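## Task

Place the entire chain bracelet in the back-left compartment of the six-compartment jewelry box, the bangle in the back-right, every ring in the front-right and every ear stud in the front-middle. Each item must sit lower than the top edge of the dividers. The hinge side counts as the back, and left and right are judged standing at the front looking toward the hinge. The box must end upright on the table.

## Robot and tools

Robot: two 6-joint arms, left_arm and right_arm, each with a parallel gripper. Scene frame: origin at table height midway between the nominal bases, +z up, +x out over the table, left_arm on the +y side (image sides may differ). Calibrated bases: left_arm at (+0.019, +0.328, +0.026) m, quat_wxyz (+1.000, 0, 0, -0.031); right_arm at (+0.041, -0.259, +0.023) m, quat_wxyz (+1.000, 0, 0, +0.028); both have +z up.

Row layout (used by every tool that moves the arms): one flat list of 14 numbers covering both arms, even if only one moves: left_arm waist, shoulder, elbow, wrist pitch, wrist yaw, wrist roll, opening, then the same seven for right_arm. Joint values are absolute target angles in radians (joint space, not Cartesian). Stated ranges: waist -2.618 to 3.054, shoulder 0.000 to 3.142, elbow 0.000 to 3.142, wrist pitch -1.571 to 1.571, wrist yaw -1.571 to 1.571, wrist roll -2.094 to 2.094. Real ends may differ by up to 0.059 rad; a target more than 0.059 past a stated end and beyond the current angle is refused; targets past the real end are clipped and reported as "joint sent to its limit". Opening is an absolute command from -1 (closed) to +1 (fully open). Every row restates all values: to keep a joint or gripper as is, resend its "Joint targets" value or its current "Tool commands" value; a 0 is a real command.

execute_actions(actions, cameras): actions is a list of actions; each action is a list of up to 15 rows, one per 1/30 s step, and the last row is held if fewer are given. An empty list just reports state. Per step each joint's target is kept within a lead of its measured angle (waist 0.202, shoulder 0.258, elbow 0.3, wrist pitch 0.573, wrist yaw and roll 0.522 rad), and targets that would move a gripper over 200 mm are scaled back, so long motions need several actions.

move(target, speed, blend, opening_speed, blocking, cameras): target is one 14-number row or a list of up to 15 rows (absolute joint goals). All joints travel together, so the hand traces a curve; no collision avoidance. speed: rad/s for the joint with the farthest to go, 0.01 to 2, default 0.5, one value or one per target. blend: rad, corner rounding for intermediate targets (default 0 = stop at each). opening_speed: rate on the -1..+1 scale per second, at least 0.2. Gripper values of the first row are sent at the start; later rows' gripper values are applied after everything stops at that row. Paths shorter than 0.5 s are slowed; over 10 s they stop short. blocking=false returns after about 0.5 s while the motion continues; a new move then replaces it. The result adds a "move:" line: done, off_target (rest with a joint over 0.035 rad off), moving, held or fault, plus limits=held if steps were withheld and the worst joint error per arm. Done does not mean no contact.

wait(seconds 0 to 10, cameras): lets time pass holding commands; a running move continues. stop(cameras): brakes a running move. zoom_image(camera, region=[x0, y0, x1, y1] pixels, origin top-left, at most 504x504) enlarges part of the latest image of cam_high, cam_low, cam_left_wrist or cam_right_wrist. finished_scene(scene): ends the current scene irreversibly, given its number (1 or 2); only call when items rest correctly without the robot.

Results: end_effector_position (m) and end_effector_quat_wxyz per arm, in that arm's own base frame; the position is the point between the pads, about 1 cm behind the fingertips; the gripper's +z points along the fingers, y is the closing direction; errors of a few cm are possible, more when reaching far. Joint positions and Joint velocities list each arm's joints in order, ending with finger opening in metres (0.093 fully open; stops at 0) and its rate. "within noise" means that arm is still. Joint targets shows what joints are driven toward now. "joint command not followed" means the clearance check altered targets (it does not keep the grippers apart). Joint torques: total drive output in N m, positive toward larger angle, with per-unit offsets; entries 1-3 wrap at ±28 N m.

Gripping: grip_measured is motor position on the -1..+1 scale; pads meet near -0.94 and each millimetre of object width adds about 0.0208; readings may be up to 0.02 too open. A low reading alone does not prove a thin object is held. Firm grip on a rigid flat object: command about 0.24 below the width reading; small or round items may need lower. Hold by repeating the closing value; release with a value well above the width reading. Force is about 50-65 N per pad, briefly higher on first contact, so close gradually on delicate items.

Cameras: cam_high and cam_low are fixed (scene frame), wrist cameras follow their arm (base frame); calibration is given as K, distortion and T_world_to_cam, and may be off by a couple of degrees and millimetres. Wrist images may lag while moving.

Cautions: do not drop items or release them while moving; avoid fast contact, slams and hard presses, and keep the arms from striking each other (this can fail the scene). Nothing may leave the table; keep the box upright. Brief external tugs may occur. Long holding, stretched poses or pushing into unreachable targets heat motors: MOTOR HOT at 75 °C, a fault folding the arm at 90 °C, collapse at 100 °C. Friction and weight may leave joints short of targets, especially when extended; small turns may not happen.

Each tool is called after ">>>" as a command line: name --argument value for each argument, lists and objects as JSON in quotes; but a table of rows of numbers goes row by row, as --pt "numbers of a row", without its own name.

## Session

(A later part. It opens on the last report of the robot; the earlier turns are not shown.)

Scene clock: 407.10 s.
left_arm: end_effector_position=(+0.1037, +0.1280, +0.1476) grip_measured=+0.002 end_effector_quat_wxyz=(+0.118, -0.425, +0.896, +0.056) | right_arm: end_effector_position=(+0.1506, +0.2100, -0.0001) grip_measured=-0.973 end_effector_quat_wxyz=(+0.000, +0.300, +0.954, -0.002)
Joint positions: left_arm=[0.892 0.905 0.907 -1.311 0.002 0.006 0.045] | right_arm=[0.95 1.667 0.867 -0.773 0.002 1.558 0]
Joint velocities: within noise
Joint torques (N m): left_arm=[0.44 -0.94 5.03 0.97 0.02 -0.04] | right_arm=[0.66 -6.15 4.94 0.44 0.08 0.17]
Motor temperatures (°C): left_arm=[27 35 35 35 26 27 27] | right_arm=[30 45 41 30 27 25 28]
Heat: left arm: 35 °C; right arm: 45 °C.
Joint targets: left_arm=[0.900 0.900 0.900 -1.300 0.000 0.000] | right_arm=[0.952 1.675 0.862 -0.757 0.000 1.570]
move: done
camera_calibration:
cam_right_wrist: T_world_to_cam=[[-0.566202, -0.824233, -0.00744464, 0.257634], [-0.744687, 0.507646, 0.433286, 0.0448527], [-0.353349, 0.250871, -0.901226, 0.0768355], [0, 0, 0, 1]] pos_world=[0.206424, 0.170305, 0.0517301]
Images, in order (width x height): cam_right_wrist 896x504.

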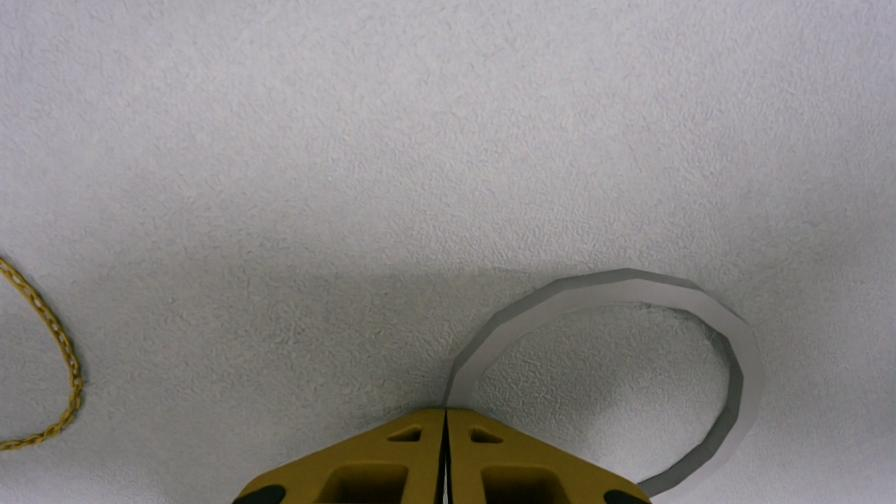

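>>> move --target '[0.9,0.9,0.9,-1.3,0,0,0,0.952,1.566,1.023,-1.028,0,1.57,-1]' --speed 0.4 --cameras '["cam_right_wrist","cam_low"]'

Scene clock: 415.03 s.
left_arm: end_effector_position=(+0.1037, +0.1280, +0.1476) grip_measured=+0.002 end_effector_quat_wxyz=(+0.118, -0.425, +0.896, +0.056) | right_arm: end_effector_position=(+0.1498, +0.2090, +0.0514) grip_measured=-0.973 end_effector_quat_wxyz=(-0.002, +0.300, +0.954, -0.009)
Joint positions: left_arm=[0.892 0.905 0.907 -1.311 0.002 0.006 0.045] | right_arm=[0.95 1.584 1.006 -1.011 0.002 1.558 0]
Joint velocities: within noise
Joint torques (N m): left_arm=[0.46 -0.92 5.03 0.97 0.02 -0.04] | right_arm=[0.68 -8.42 7.58 0.05 0.07 0.17]
Motor temperatures (°C): left_arm=[27 35 35 35 26 27 27] | right_arm=[30 44 41 30 27 25 28]
Heat: left arm: 35 °C; right arm: 44 °C.
Joint targets: left_arm=[0.900 0.900 0.900 -1.300 0.000 0.000] | right_arm=[0.952 1.566 1.023 -1.028 0.000 1.570]
move: done
camera_calibration:
cam_right_wrist: T_world_to_cam=[[-0.566201, -0.82423, 0.00781147, 0.255981], [-0.740839, 0.513025, 0.433546, 0.0207626], [-0.36135, 0.239687, -0.901097, 0.126852], [0, 0, 0, 1]] pos_world=[0.206156, 0.169931, 0.103305]
Images, in order (width x height): cam_low 896x504, cam_right_wrist 896x504.

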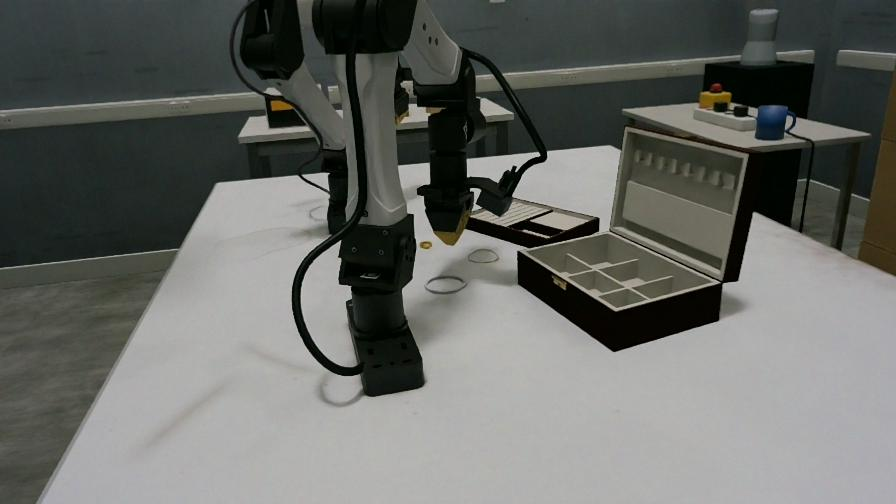

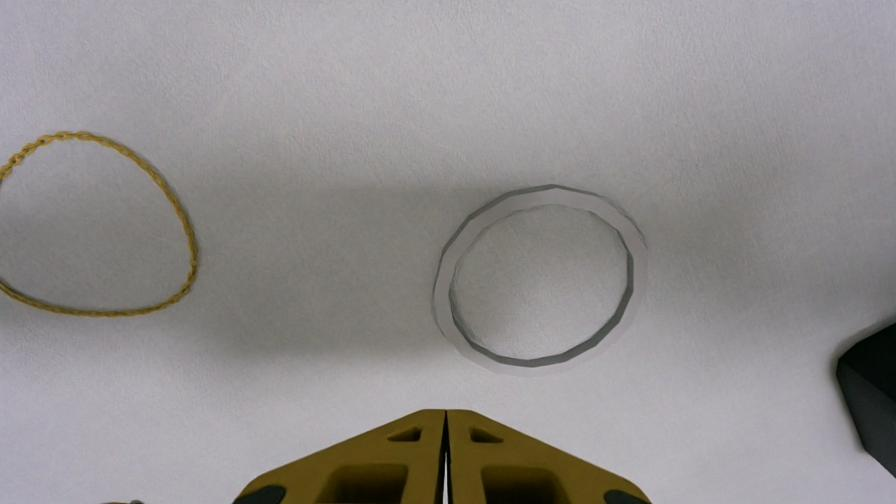

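>>> move --pt "0.9 0.9 0.9 -1.3 0 0 0 0.957 1.566 1.023 -1.028 0 1.57 -0.3" --pt "0.9 0.9 0.9 -1.3 0 0 0 0.957 1.695 0.8315 -0.707 0 1.57 -0.3" --speed 0.4 --cameras '["cam_right_wrist"]'

Scene clock: 443.17 s.
left_arm: end_effector_position=(+0.1037, +0.1280, +0.1476) grip_measured=+0.002 end_effector_quat_wxyz=(+0.118, -0.425, +0.896, +0.056) | right_arm: end_effector_position=(+0.1466, +0.2045, -0.0041) grip_measured=-0.302 end_effector_quat_wxyz=(-0.003, +0.300, +0.954, -0.013)
Joint positions: left_arm=[0.892 0.905 0.907 -1.311 0.002 0.006 0.045] | right_arm=[0.95 1.672 0.854 -0.778 0.002 1.559 0.031]
Joint velocities: within noise
Joint torques (N m): left_arm=[0.47 -0.94 5.03 0.97 0.02 -0.04] | right_arm=[1.1 -4.7 3.22 0.96 0.07 0.17]
Motor temperatures (°C): left_arm=[27 34 35 35 26 27 27] | right_arm=[30 44 42 30 27 25 28]
Heat: left arm: 35 °C; right arm: 44 °C.
Joint targets: left_arm=[0.900 0.900 0.900 -1.300 0.000 0.000] | right_arm=[0.957 1.695 0.831 -0.707 0.000 1.570]
move: off_target (right_arm); right_arm: the wrist pitch is farthest, 0.071 rad from its target
camera_calibration:
cam_right_wrist: T_world_to_cam=[[-0.56646, -0.823937, 0.01582, 0.250851], [-0.738625, 0.516134, 0.433634, 0.0437971], [-0.365452, 0.233951, -0.90095, 0.0785108], [0, 0, 0, 1]] pos_world=[0.203139, 0.165713, 0.047774]
Images, in order (width x height): cam_right_wrist 896x504.

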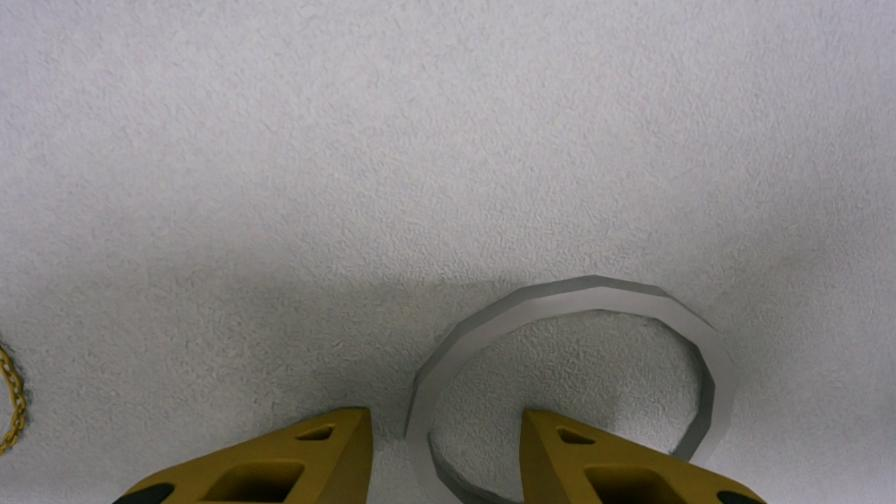

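>>> move --pt "0.9 0.9 0.9 -1.3 0 0 0 0.957 1.690 0.837 -0.715 0 1.57 -1" --speed 0.4 --opening_speed 1 --cameras '["cam_right_wrist"]'

Scene clock: 455.00 s.
left_arm: end_effector_position=(+0.1037, +0.1280, +0.1476) grip_measured=+0.002 end_effector_quat_wxyz=(+0.118, -0.425, +0.896, +0.056) | right_arm: end_effector_position=(+0.1535, +0.2142, -0.0042) grip_measured=-0.965 end_effector_quat_wxyz=(+0.004, +0.300, +0.954, +0.011)
Joint positions: left_arm=[0.892 0.905 0.907 -1.311 0.002 0.006 0.045] | right_arm=[0.95 1.672 0.853 -0.728 0.002 1.559 0]
Joint velocities: within noise
Joint torques (N m): left_arm=[0.44 -0.94 5.04 0.97 0.02 -0.04] | right_arm=[1.1 -5.27 3.86 0.47 0.07 0.17]
Motor temperatures (°C): left_arm=[27 34 35 35 26 27 27] | right_arm=[30 43 41 30 27 25 28]
Heat: left arm: 35 °C; right arm: 43 °C.
Joint targets: left_arm=[0.900 0.900 0.900 -1.300 0.000 0.000] | right_arm=[0.957 1.690 0.837 -0.715 0.000 1.570]
move: done
camera_calibration:
cam_right_wrist: T_world_to_cam=[[-0.566201, -0.823575, -0.0337561, 0.262493], [-0.751125, 0.498661, 0.432607, 0.0496155], [-0.339452, 0.270298, -0.90095, 0.0669141], [0, 0, 0, 1]] pos_world=[0.208605, 0.173355, 0.0476829]
Images, in order (width x height): cam_right_wrist 896x504.

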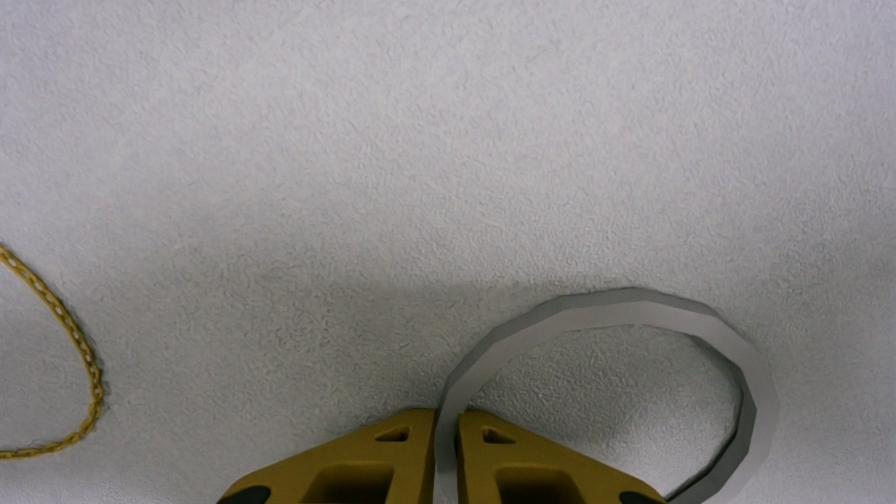

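>>> move --pt "0.9 0.9 0.9 -1.3 0 0 0 0.957 1.5225 1.143 -1.191 0 1.57 -1" --pt "0.9 0.9 0.9 -1.3 0 0 0 -0.054 1.808 1.46 -0.822 0 1.33 -1" --speed '[0.5,0.9]' --blend 0.05 --cameras '["cam_right_wrist","cam_low","cam_high"]'

Scene clock: 499.73 s.
left_arm: end_effector_position=(+0.1037, +0.1280, +0.1476) grip_measured=+0.002 end_effector_quat_wxyz=(+0.118, -0.425, +0.896, +0.056) | right_arm: end_effector_position=(+0.4166, -0.0257, +0.1152) grip_measured=-0.966 end_effector_quat_wxyz=(+0.149, +0.635, +0.750, +0.110)
Joint positions: left_arm=[0.892 0.905 0.907 -1.311 0.002 0.006 0.045] | right_arm=[-0.061 1.795 1.436 -0.84 0.001 1.343 0]
Joint velocities: within noise
Joint torques (N m): left_arm=[0.46 -0.94 5.01 0.98 0.02 -0.04] | right_arm=[1.1 -8.77 9.25 1.26 0.07 -0.11]
Motor temperatures (°C): left_arm=[27 34 35 35 26 27 27] | right_arm=[30 42 39 29 27 25 29]
Heat: left arm: 35 °C; right arm: 42 °C.
Joint targets: left_arm=[0.900 0.900 0.900 -1.300 0.000 0.000] | right_arm=[-0.054 1.808 1.460 -0.822 0.000 1.330]
move: done
camera_calibration:
cam_right_wrist: T_world_to_cam=[[-0.914903, -0.176537, -0.363025, 0.417714], [-0.302306, 0.895604, 0.326349, 0.150626], [0.267514, 0.408322, -0.872759, 0.076012], [0, 0, 0, 1]] pos_world=[0.407369, -0.0921961, 0.168824]
Images, in order (width x height): cam_high 896x504, cam_low 896x504, cam_right_wrist 896x504.

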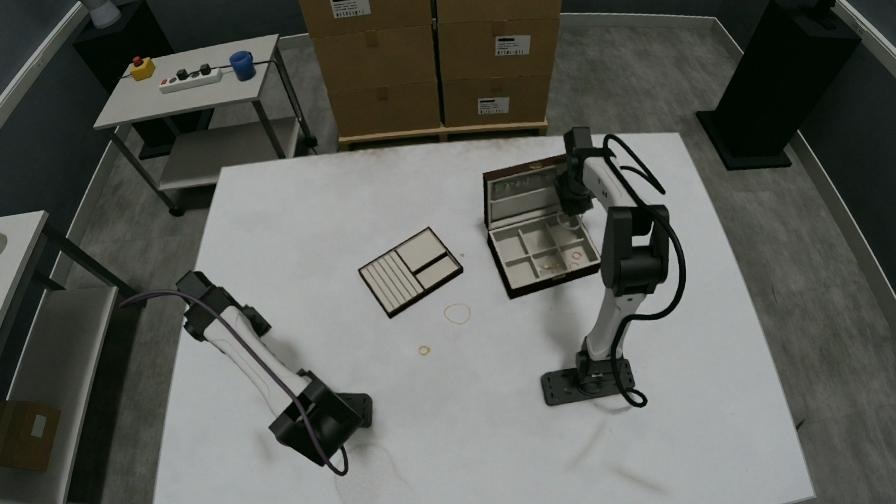

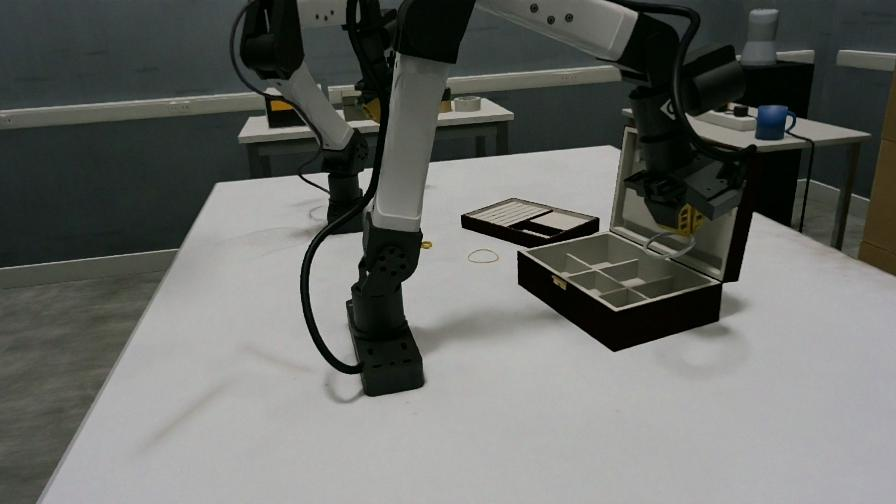

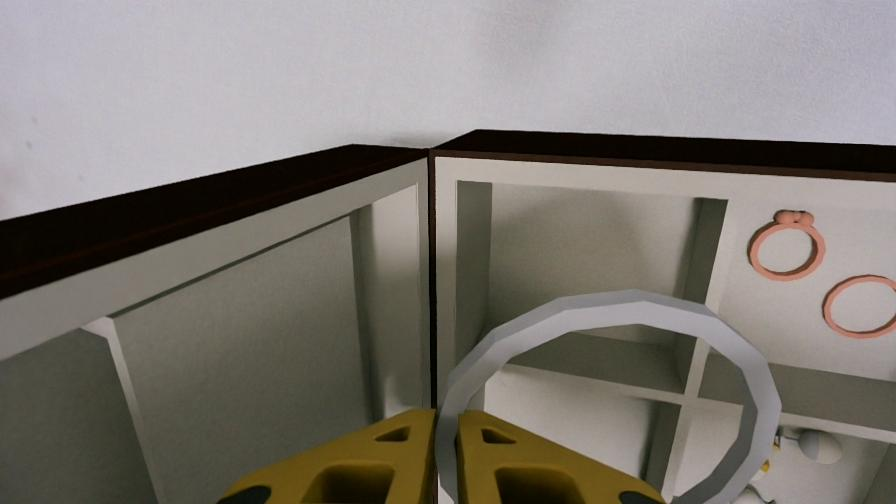

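>>> move --pt "0.9 0.9 0.9 -1.3 0 0 0 -0.048 1.9116 1.595 -0.833 0 1.33 -1" --pt "0.9 0.9 0.9 -1.3 0 0 0 -0.048 1.9803 1.364 -0.534 0 1.33 -1" --speed 0.3 --blend 0.02 --cameras '["cam_right_wrist","cam_low","cam_high"]'

Scene clock: 537.47 s.
left_arm: end_effector_position=(+0.1037, +0.1280, +0.1476) grip_measured=+0.002 end_effector_quat_wxyz=(+0.118, -0.425, +0.896, +0.056) | right_arm: end_effector_position=(+0.4726, -0.0210, +0.0587) grip_measured=-0.966 end_effector_quat_wxyz=(+0.194, +0.617, +0.748, +0.149)
Joint positions: left_arm=[0.892 0.905 0.907 -1.311 0.002 0.006 0.045] | right_arm=[-0.046 1.962 1.377 -0.491 -0.005 1.336 0]
Joint velocities: within noise
Joint torques (N m): left_arm=[0.46 -0.94 5.03 0.97 0.02 -0.04] | right_arm=[0.34 -9.81 5.71 0.8 0.13 -0.03]
Motor temperatures (°C): left_arm=[26 34 35 35 26 27 27] | right_arm=[30 47 44 31 27 25 29]
Heat: left arm: 35 °C; right arm: 47 °C.
Joint targets: left_arm=[0.900 0.900 0.900 -1.300 0.000 0.000] | right_arm=[-0.048 1.980 1.364 -0.534 0.000 1.330]
move: off_target (right_arm); right_arm: the wrist pitch is farthest, 0.043 rad from its target
camera_calibration:
cam_right_wrist: T_world_to_cam=[[-0.859378, -0.199925, -0.470637, 0.428898], [-0.361233, 0.888797, 0.282049, 0.212127], [0.361912, 0.412396, -0.836032, -0.0368317], [0, 0, 0, 1]] pos_world=[0.458542, -0.0876013, 0.111232]
Images, in order (width x height): cam_high 896x504, cam_low 896x504, cam_right_wrist 896x504.

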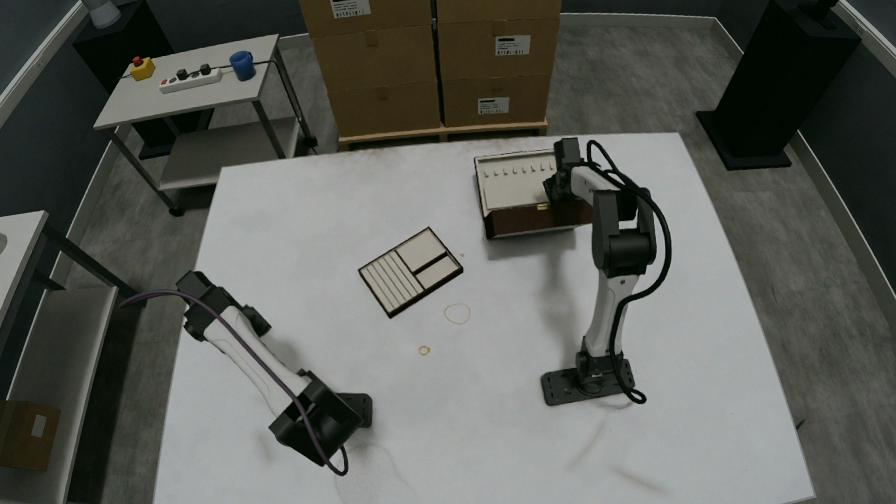

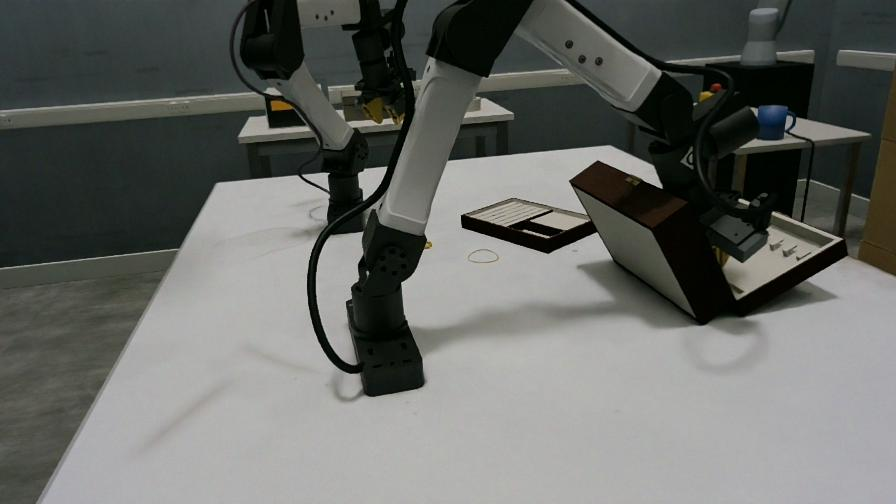

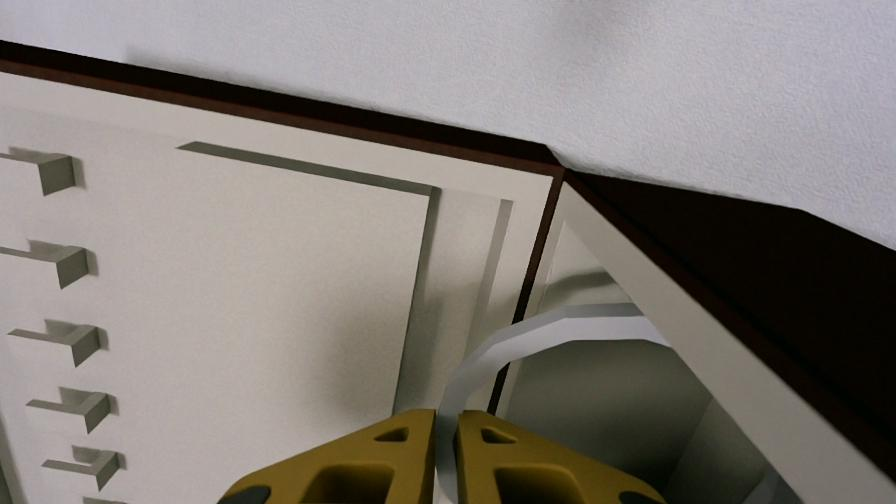

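>>> move --target '[0.9,0.9,0.9,-1.3,0,0,0,-0.048,1.9116,1.595,-0.833,0,1.33,-1]' --speed 0.12 --cameras '["cam_right_wrist","cam_low","cam_high"]'

Scene clock: 553.80 s.
left_arm: end_effector_position=(+0.1037, +0.1280, +0.1476) grip_measured=+0.002 end_effector_quat_wxyz=(+0.118, -0.425, +0.896, +0.056) | right_arm: end_effector_position=(+0.4599, -0.0204, +0.0951) grip_measured=-0.966 end_effector_quat_wxyz=(+0.152, +0.625, +0.757, +0.118)
Joint positions: left_arm=[0.892 0.905 0.907 -1.311 0.002 0.006 0.045] | right_arm=[-0.046 1.957 1.563 -0.79 -0.005 1.336 0]
Joint velocities: within noise
Joint torques (N m): left_arm=[0.46 -0.95 5.01 0.98 0.02 -0.04] | right_arm=[0.32 -15.9 10.02 0.64 0.12 -0.03]
Motor temperatures (°C): left_arm=[26 34 35 35 26 27 27] | right_arm=[30 48 43 30 27 25 29]
Heat: left arm: 35 °C; right arm: 48 °C.
Joint targets: left_arm=[0.900 0.900 0.900 -1.300 0.000 0.000] | right_arm=[-0.048 1.912 1.595 -0.833 0.000 1.330]
move: off_target (right_arm); right_arm: the shoulder is farthest, 0.045 rad from its target
camera_calibration:
cam_right_wrist: T_world_to_cam=[[-0.904665, -0.197832, -0.377418, 0.447143], [-0.328907, 0.887303, 0.323286, 0.177929], [0.270927, 0.416601, -0.86778, 0.0428573], [0, 0, 0, 1]] pos_world=[0.451426, -0.0872724, 0.148428]
Images, in order (width x height): cam_high 896x504, cam_low 896x504, cam_right_wrist 896x504.

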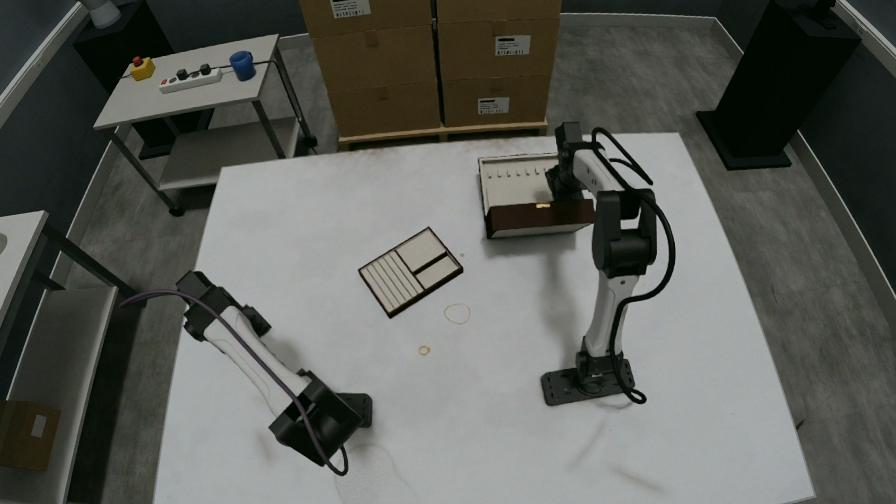

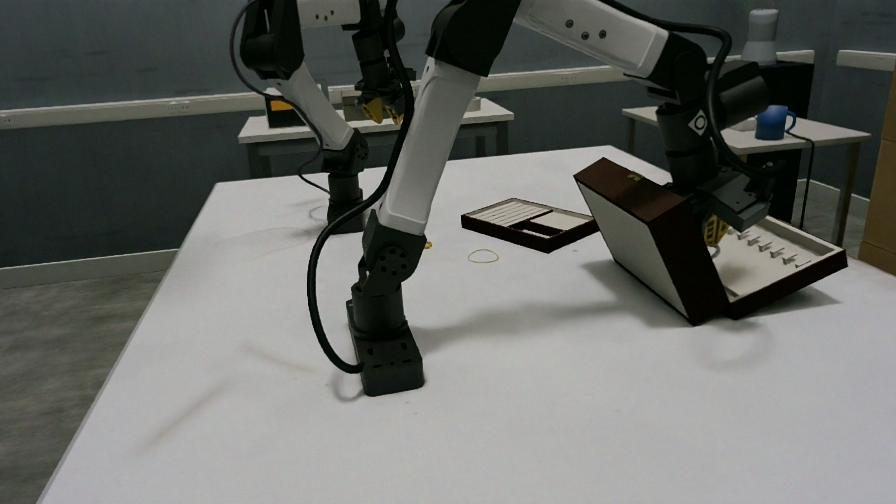

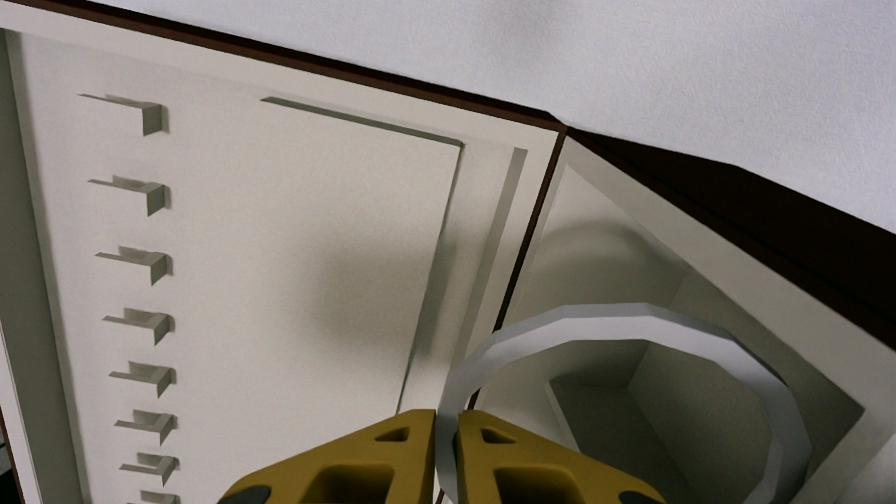

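>>> move --pt "-0.933 1.61 0.365 0.995 0 0 -1 -0.048 1.9116 1.595 -0.833 0 1.33 -1" --pt "-0.933 2.2336 1.0266 0.957 0 0 -1 -0.048 1.9116 1.595 -0.833 0 1.33 -1" --speed '[0.9,0.4]' --blend 0.05

Scene clock: 639.73 s.
left_arm: end_effector_position=(+0.3324, -0.4432, +0.0486) grip_measured=-0.982 end_effector_quat_wxyz=(+0.543, +0.358, +0.710, -0.270) | right_arm: end_effector_position=(+0.4595, -0.0204, +0.0949) grip_measured=-0.966 end_effector_quat_wxyz=(+0.152, +0.625, +0.757, +0.117)
Joint positions: left_arm=[-0.927 2.225 1 0.956 0.002 0.006 0] | right_arm=[-0.046 1.957 1.563 -0.791 -0.005 1.336 0]
Joint velocities: within noise
Joint torques (N m): left_arm=[-0.68 -9.28 6.89 2 0.03 -0.04] | right_arm=[0.34 -15.88 10.02 0.65 0.12 -0.02]
Motor temperatures (°C): left_arm=[26 34 35 36 26 27 27] | right_arm=[30 70 45 30 27 25 29]
Heat: left arm: 36 °C; right arm: 70 °C.
Joint targets: left_arm=[-0.933 2.234 1.026 0.957 0.000 0.000] | right_arm=[-0.048 1.912 1.595 -0.833 0.000 1.330]
move: off_target (right_arm); right_arm: the shoulder is farthest, 0.045 rad from its target
camera_calibration:
cam_left_wrist: T_world_to_cam=[[-0.799009, -0.601284, 0.00651934, -0.0011556], [-0.375445, 0.490378, -0.786493, 0.422374], [0.469708, -0.630862, -0.617565, -0.324912], [0, 0, 0, 1]] pos_world=[0.310269, -0.412792, 0.131548]
cam_right_wrist: T_world_to_cam=[[-0.905239, -0.197806, -0.376052, 0.446919], [-0.328414, 0.88728, 0.32385, 0.177567], [0.269604, 0.416662, -0.868162, 0.0434679], [0, 0, 0, 1]] pos_world=[0.451165, -0.0872603, 0.148297]

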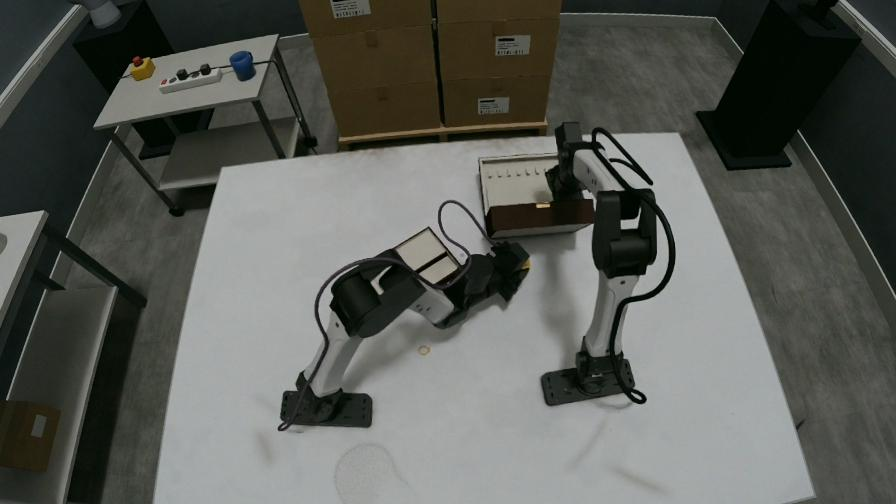

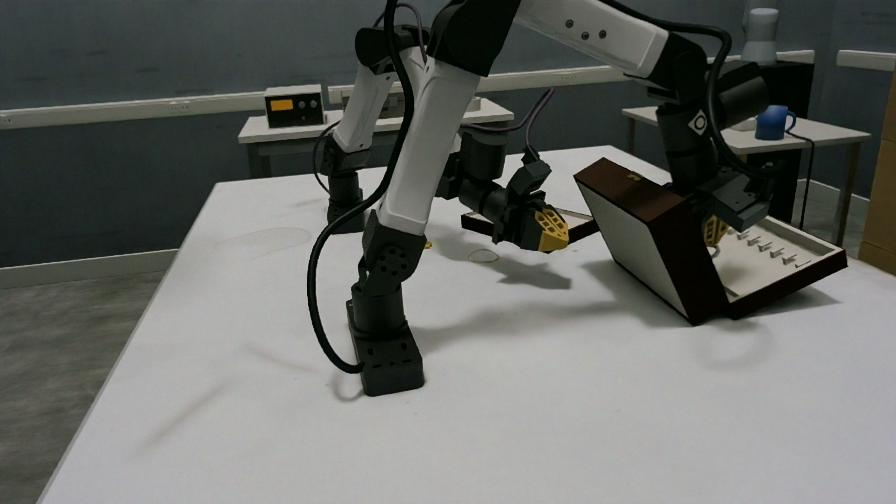

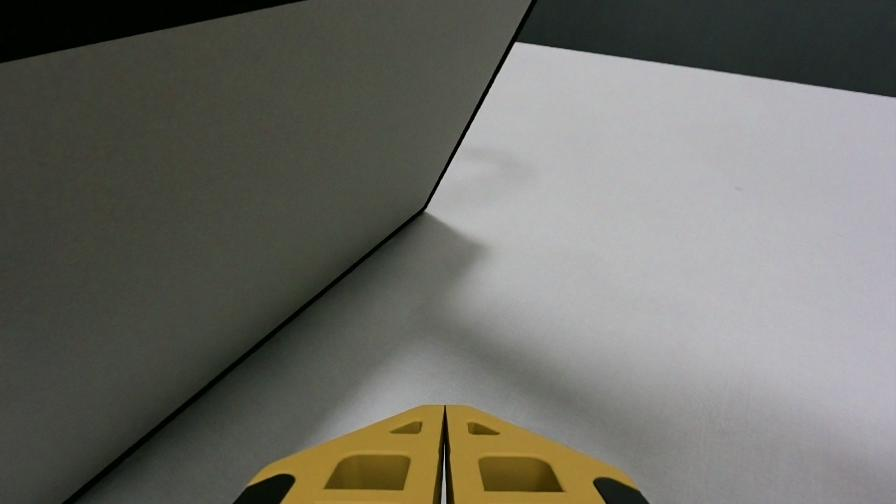

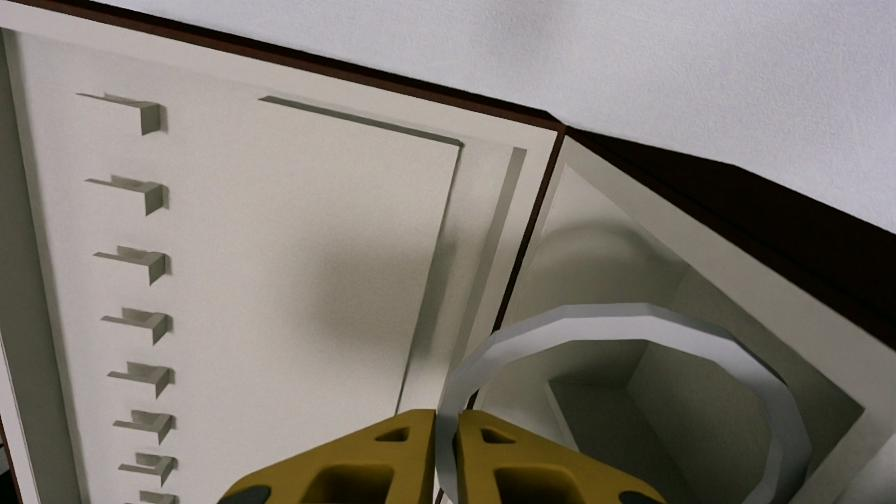

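>>> move --target '[-0.933,2.2336,1.0266,0.957,0,0,-1,-0.048,1.985,1.595,-0.833,0,1.33,-1]' --speed 0.3 --cameras '["cam_low"]'

Scene clock: 646.60 s.
left_arm: end_effector_position=(+0.3324, -0.4432, +0.0486) grip_measured=-0.982 end_effector_quat_wxyz=(+0.543, +0.358, +0.710, -0.270) | right_arm: end_effector_position=(+0.4557, -0.0202, +0.0896) grip_measured=-0.966 end_effector_quat_wxyz=(+0.140, +0.627, +0.759, +0.108)
Joint positions: left_arm=[-0.927 2.225 1 0.956 0.002 0.006 0] | right_arm=[-0.046 1.97 1.571 -0.816 -0.005 1.336 0]
Joint velocities: within noise
Joint torques (N m): left_arm=[-0.69 -9.17 6.9 2 0.02 -0.04] | right_arm=[0.34 -10.25 9.25 0.88 0.12 -0.02]
Motor temperatures (°C): left_arm=[26 35 36 37 26 27 27] | right_arm=[30 70 46 29 27 25 29]
Heat: left arm: 37 °C; right arm: 70 °C.
Joint targets: left_arm=[-0.933 2.234 1.026 0.957 0.000 0.000] | right_arm=[-0.048 1.985 1.595 -0.833 0.000 1.330]
move: done
Images, in order (width x height): cam_low 896x504.

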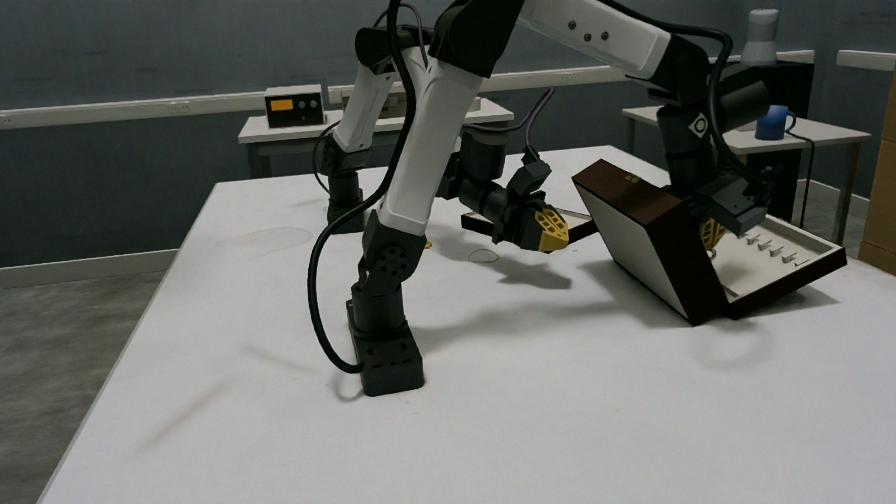

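>>> move --pt "-0.933 2.1467 1.1132 0.7835 0 0 -1 -0.048 1.965 1.595 -0.833 0 1.33 -1" --pt "-0.933 2.1467 1.1132 0.7835 0 0 -1 -0.048 1.85 1.433 -0.78 0 1.33 -1" --speed '[0.4,0.15]' --cameras '["cam_low","cam_high"]'

Scene clock: 665.60 s.
left_arm: end_effector_position=(+0.3414, -0.4552, +0.0669) grip_measured=-0.982 end_effector_quat_wxyz=(+0.529, +0.363, +0.720, -0.263) | right_arm: end_effector_position=(+0.4338, -0.0196, +0.0817) grip_measured=-0.966 end_effector_quat_wxyz=(+0.139, +0.627, +0.759, +0.106)
Joint positions: left_arm=[-0.927 2.183 1.091 0.786 0.002 0.006 0] | right_arm=[-0.046 1.897 1.441 -0.764 -0.003 1.336 0]
Joint velocities: within noise
Joint torques (N m): left_arm=[-0.68 -13.46 7.08 1.97 0.02 -0.04] | right_arm=[0.34 -15.35 6.15 0.83 0.11 -0.02]
Motor temperatures (°C): left_arm=[26 39 37 39 26 27 27] | right_arm=[30 66 48 30 27 25 29]
Heat: left arm: 39 °C; right arm: 66 °C.
Joint targets: left_arm=[-0.933 2.147 1.113 0.784 0.000 0.000] | right_arm=[-0.048 1.850 1.433 -0.780 0.000 1.330]
move: off_target (left_arm, right_arm); left_arm: the shoulder is farthest, 0.036 rad from its target; right_arm: the shoulder is farthest, 0.047 rad from its target
Images, in order (width x height): cam_high 896x504, cam_low 896x504.

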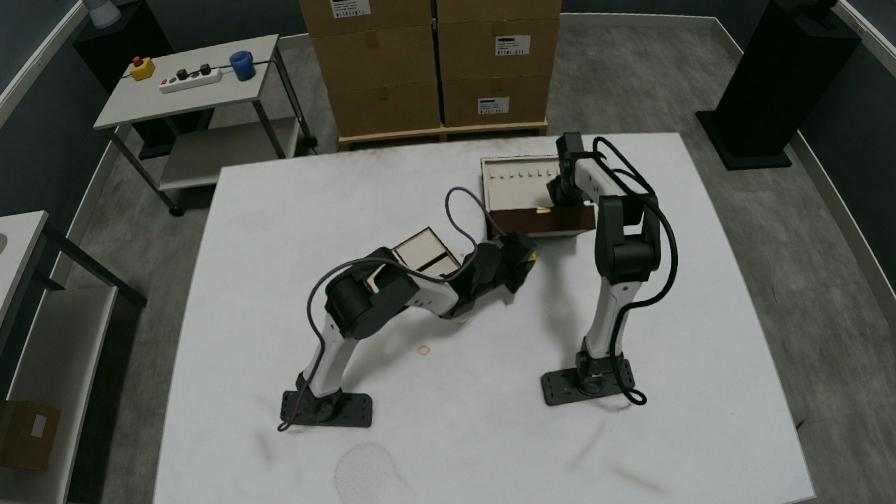

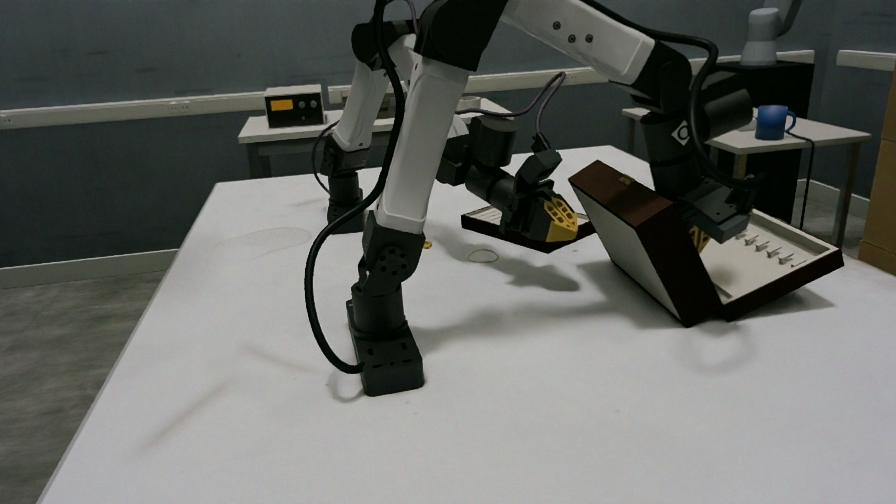

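>>> move --pt "-0.933 2.16 1.1132 0.7835 0 0 -1 -0.048 2.1038 1.793 -0.859 0 1.33 -1" --pt "-0.933 2.16 1.1132 0.7835 0 0 -1 -0.048 2.2538 2.5315 -1.448 0 1.33 -1" --pt "-0.933 2.16 1.1132 0.7835 0 0 -1 -0.048 1.5 1.5 -1.35 0 1.33 -1" --speed '[0.3,0.6,0.8]' --blend '[0.03,0.1,0]'

Scene clock: 694.13 s.
left_arm: end_effector_position=(+0.3414, -0.4551, +0.0666) grip_measured=-0.982 end_effector_quat_wxyz=(+0.529, +0.363, +0.721, -0.263) | right_arm: end_effector_position=(+0.2981, -0.0134, +0.1965) grip_measured=-0.966 end_effector_quat_wxyz=(+0.076, +0.634, +0.767, +0.059)
Joint positions: left_arm=[-0.927 2.183 1.091 0.784 0.002 0.006 0] | right_arm=[-0.046 1.519 1.508 -1.367 -0.002 1.336 0]
Joint velocities: within noise
Joint torques (N m): left_arm=[-0.68 -12.25 7.09 1.98 0.03 -0.04] | right_arm=[0.34 -8.44 5.9 0.86 0.11 -0.02]
Motor temperatures (°C): left_arm=[26 44 38 43 26 27 27] | right_arm=[30 70 45 30 26 25 29]
Heat: left arm: 44 °C; right arm: 70 °C.
Joint targets: left_arm=[-0.933 2.160 1.113 0.784 0.000 0.000] | right_arm=[-0.048 1.500 1.500 -1.350 0.000 1.330]
move: done
camera_calibration:
cam_left_wrist: T_world_to_cam=[[-0.798857, -0.601486, 0.00647178, -0.00142971], [-0.393534, 0.514471, -0.761873, 0.461241], [0.454927, -0.611175, -0.647694, -0.309579], [0, 0, 0, 1]] pos_world=[0.321208, -0.427362, 0.150904]
cam_right_wrist: T_world_to_cam=[[-0.960817, -0.195267, -0.196726, 0.321724], [-0.259011, 0.885243, 0.386341, 0.0524212], [0.0987103, 0.422157, -0.901132, 0.229781], [0, 0, 0, 1]] pos_world=[0.300013, -0.0805873, 0.250102]

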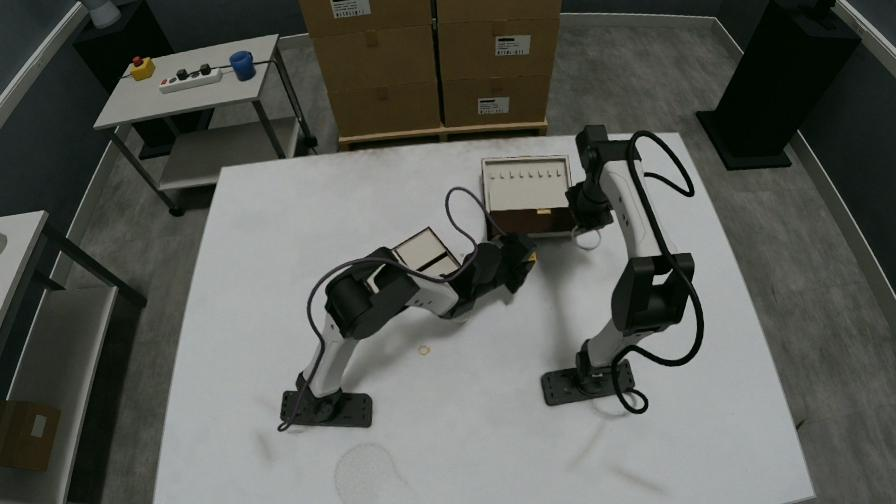

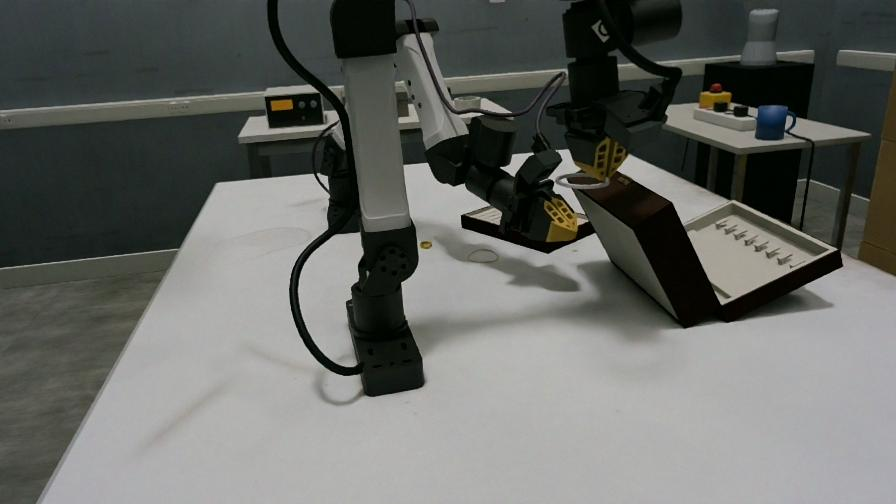

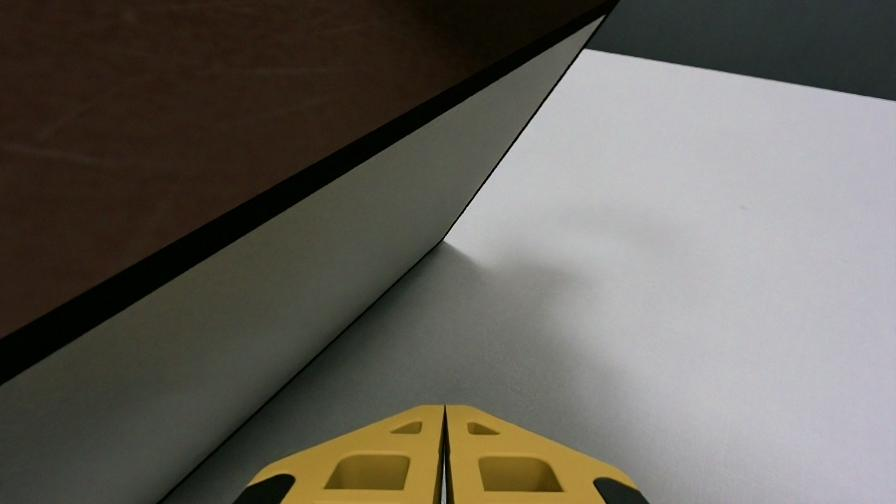

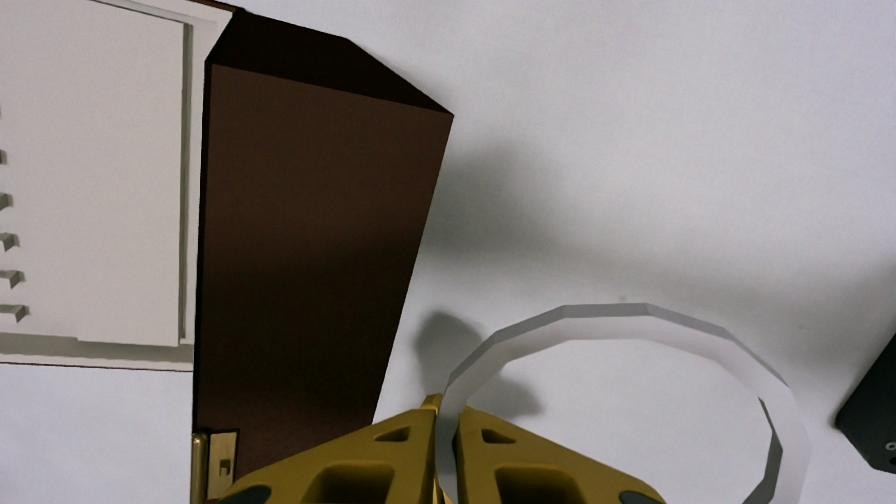

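>>> move --pt "-0.933 2.18 1.1132 0.7835 0 0 -1 0 1.2376 0.915 -1.248 0 1.57 -1" --pt "-0.933 2.18 1.1132 0.7835 0 0 -1 0 1.3792 0.5907 -0.782 0 1.57 -1" --pt "-0.933 2.18 1.1132 0.7835 0 0 -1 0 1.3792 0.5907 -0.782 0 1.57 -0.4" --pt "-0.933 2.18 1.1132 0.7835 0 0 -1 0 1.2376 0.915 -1.248 0 1.57 -0.4" --speed '[0.7,0.4,0.4,0.5]' --blend '[0.05,0,0,0]' --opening_speed 1

Scene clock: 720.10 s.
left_arm: end_effector_position=(+0.3414, -0.4551, +0.0665) grip_measured=-0.982 end_effector_quat_wxyz=(+0.529, +0.363, +0.721, -0.263) | right_arm: end_effector_position=(+0.1844, -0.0008, +0.0936) grip_measured=-0.402 end_effector_quat_wxyz=(-0.005, +0.705, +0.709, -0.003)
Joint positions: left_arm=[-0.927 2.183 1.091 0.784 0.002 0.006 0] | right_arm=[-0.006 1.248 0.897 -1.231 -0.002 1.558 0.026]
Joint velocities: within noise
Joint torques (N m): left_arm=[-0.68 -10.44 7.08 1.98 0.03 -0.04] | right_arm=[1.01 -4.57 7.95 0.04 0.11 0.18]
Motor temperatures (°C): left_arm=[26 45 38 44 26 27 27] | right_arm=[30 59 43 30 26 25 29]
Heat: left arm: 45 °C; right arm: 59 °C.
Joint targets: left_arm=[-0.933 2.180 1.113 0.784 0.000 0.000] | right_arm=[0.000 1.238 0.915 -1.248 0.000 1.570]
move: done
camera_calibration:
cam_left_wrist: T_world_to_cam=[[-0.798856, -0.601488, 0.00647127, -0.00143047], [-0.393709, 0.514703, -0.761626, 0.461304], [0.454778, -0.610977, -0.647984, -0.309455], [0, 0, 0, 1]] pos_world=[0.32121, -0.427365, 0.150829]
cam_right_wrist: T_world_to_cam=[[-0.999912, -0.0132494, 0.000491364, 0.183603], [-0.0117035, 0.899447, 0.436873, 0.0012217], [-0.00623025, 0.436829, -0.899523, 0.16214], [0, 0, 0, 1]] pos_world=[0.184611, -0.0694937, 0.145225]

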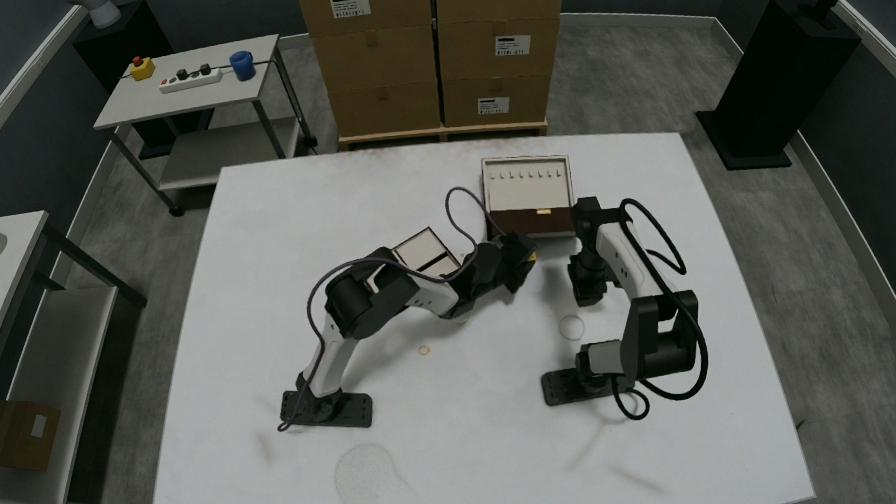

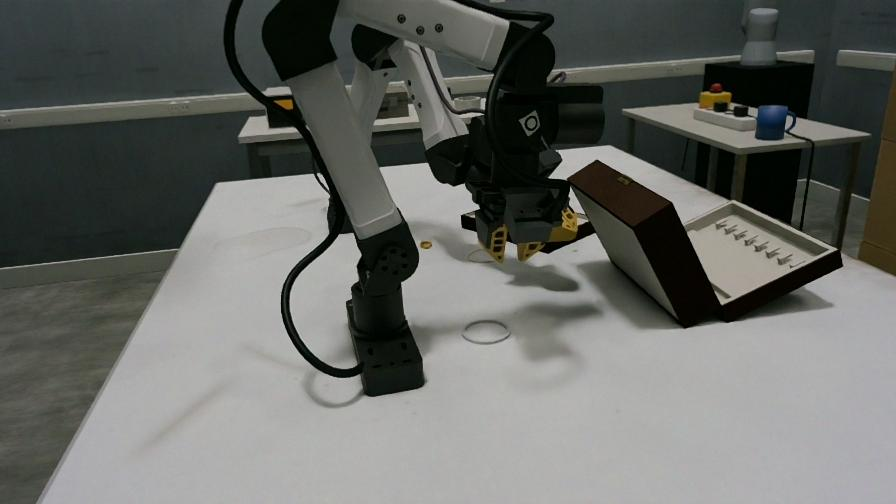

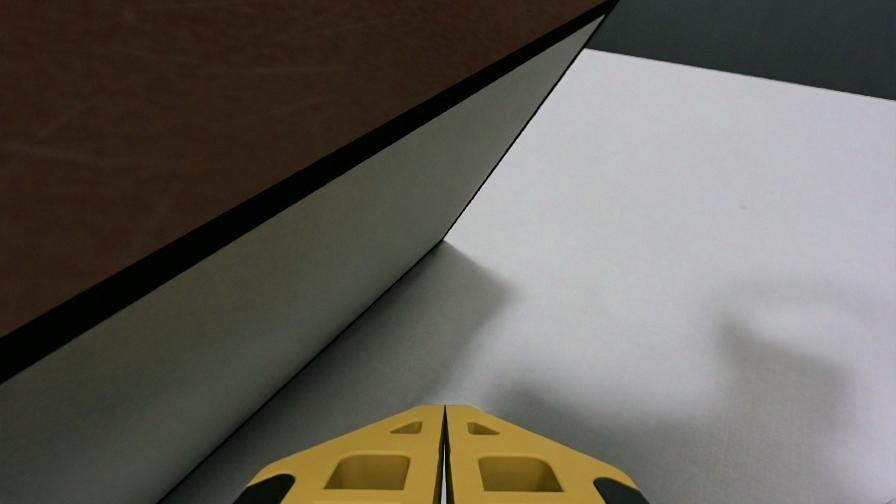

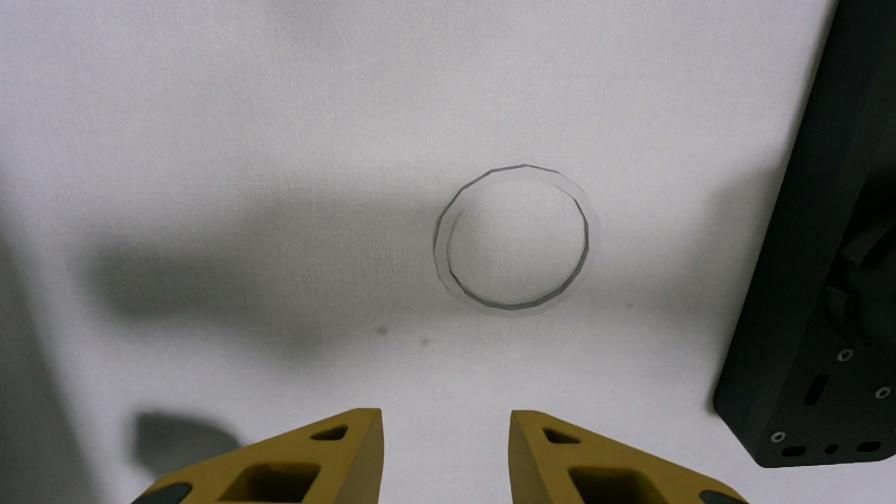

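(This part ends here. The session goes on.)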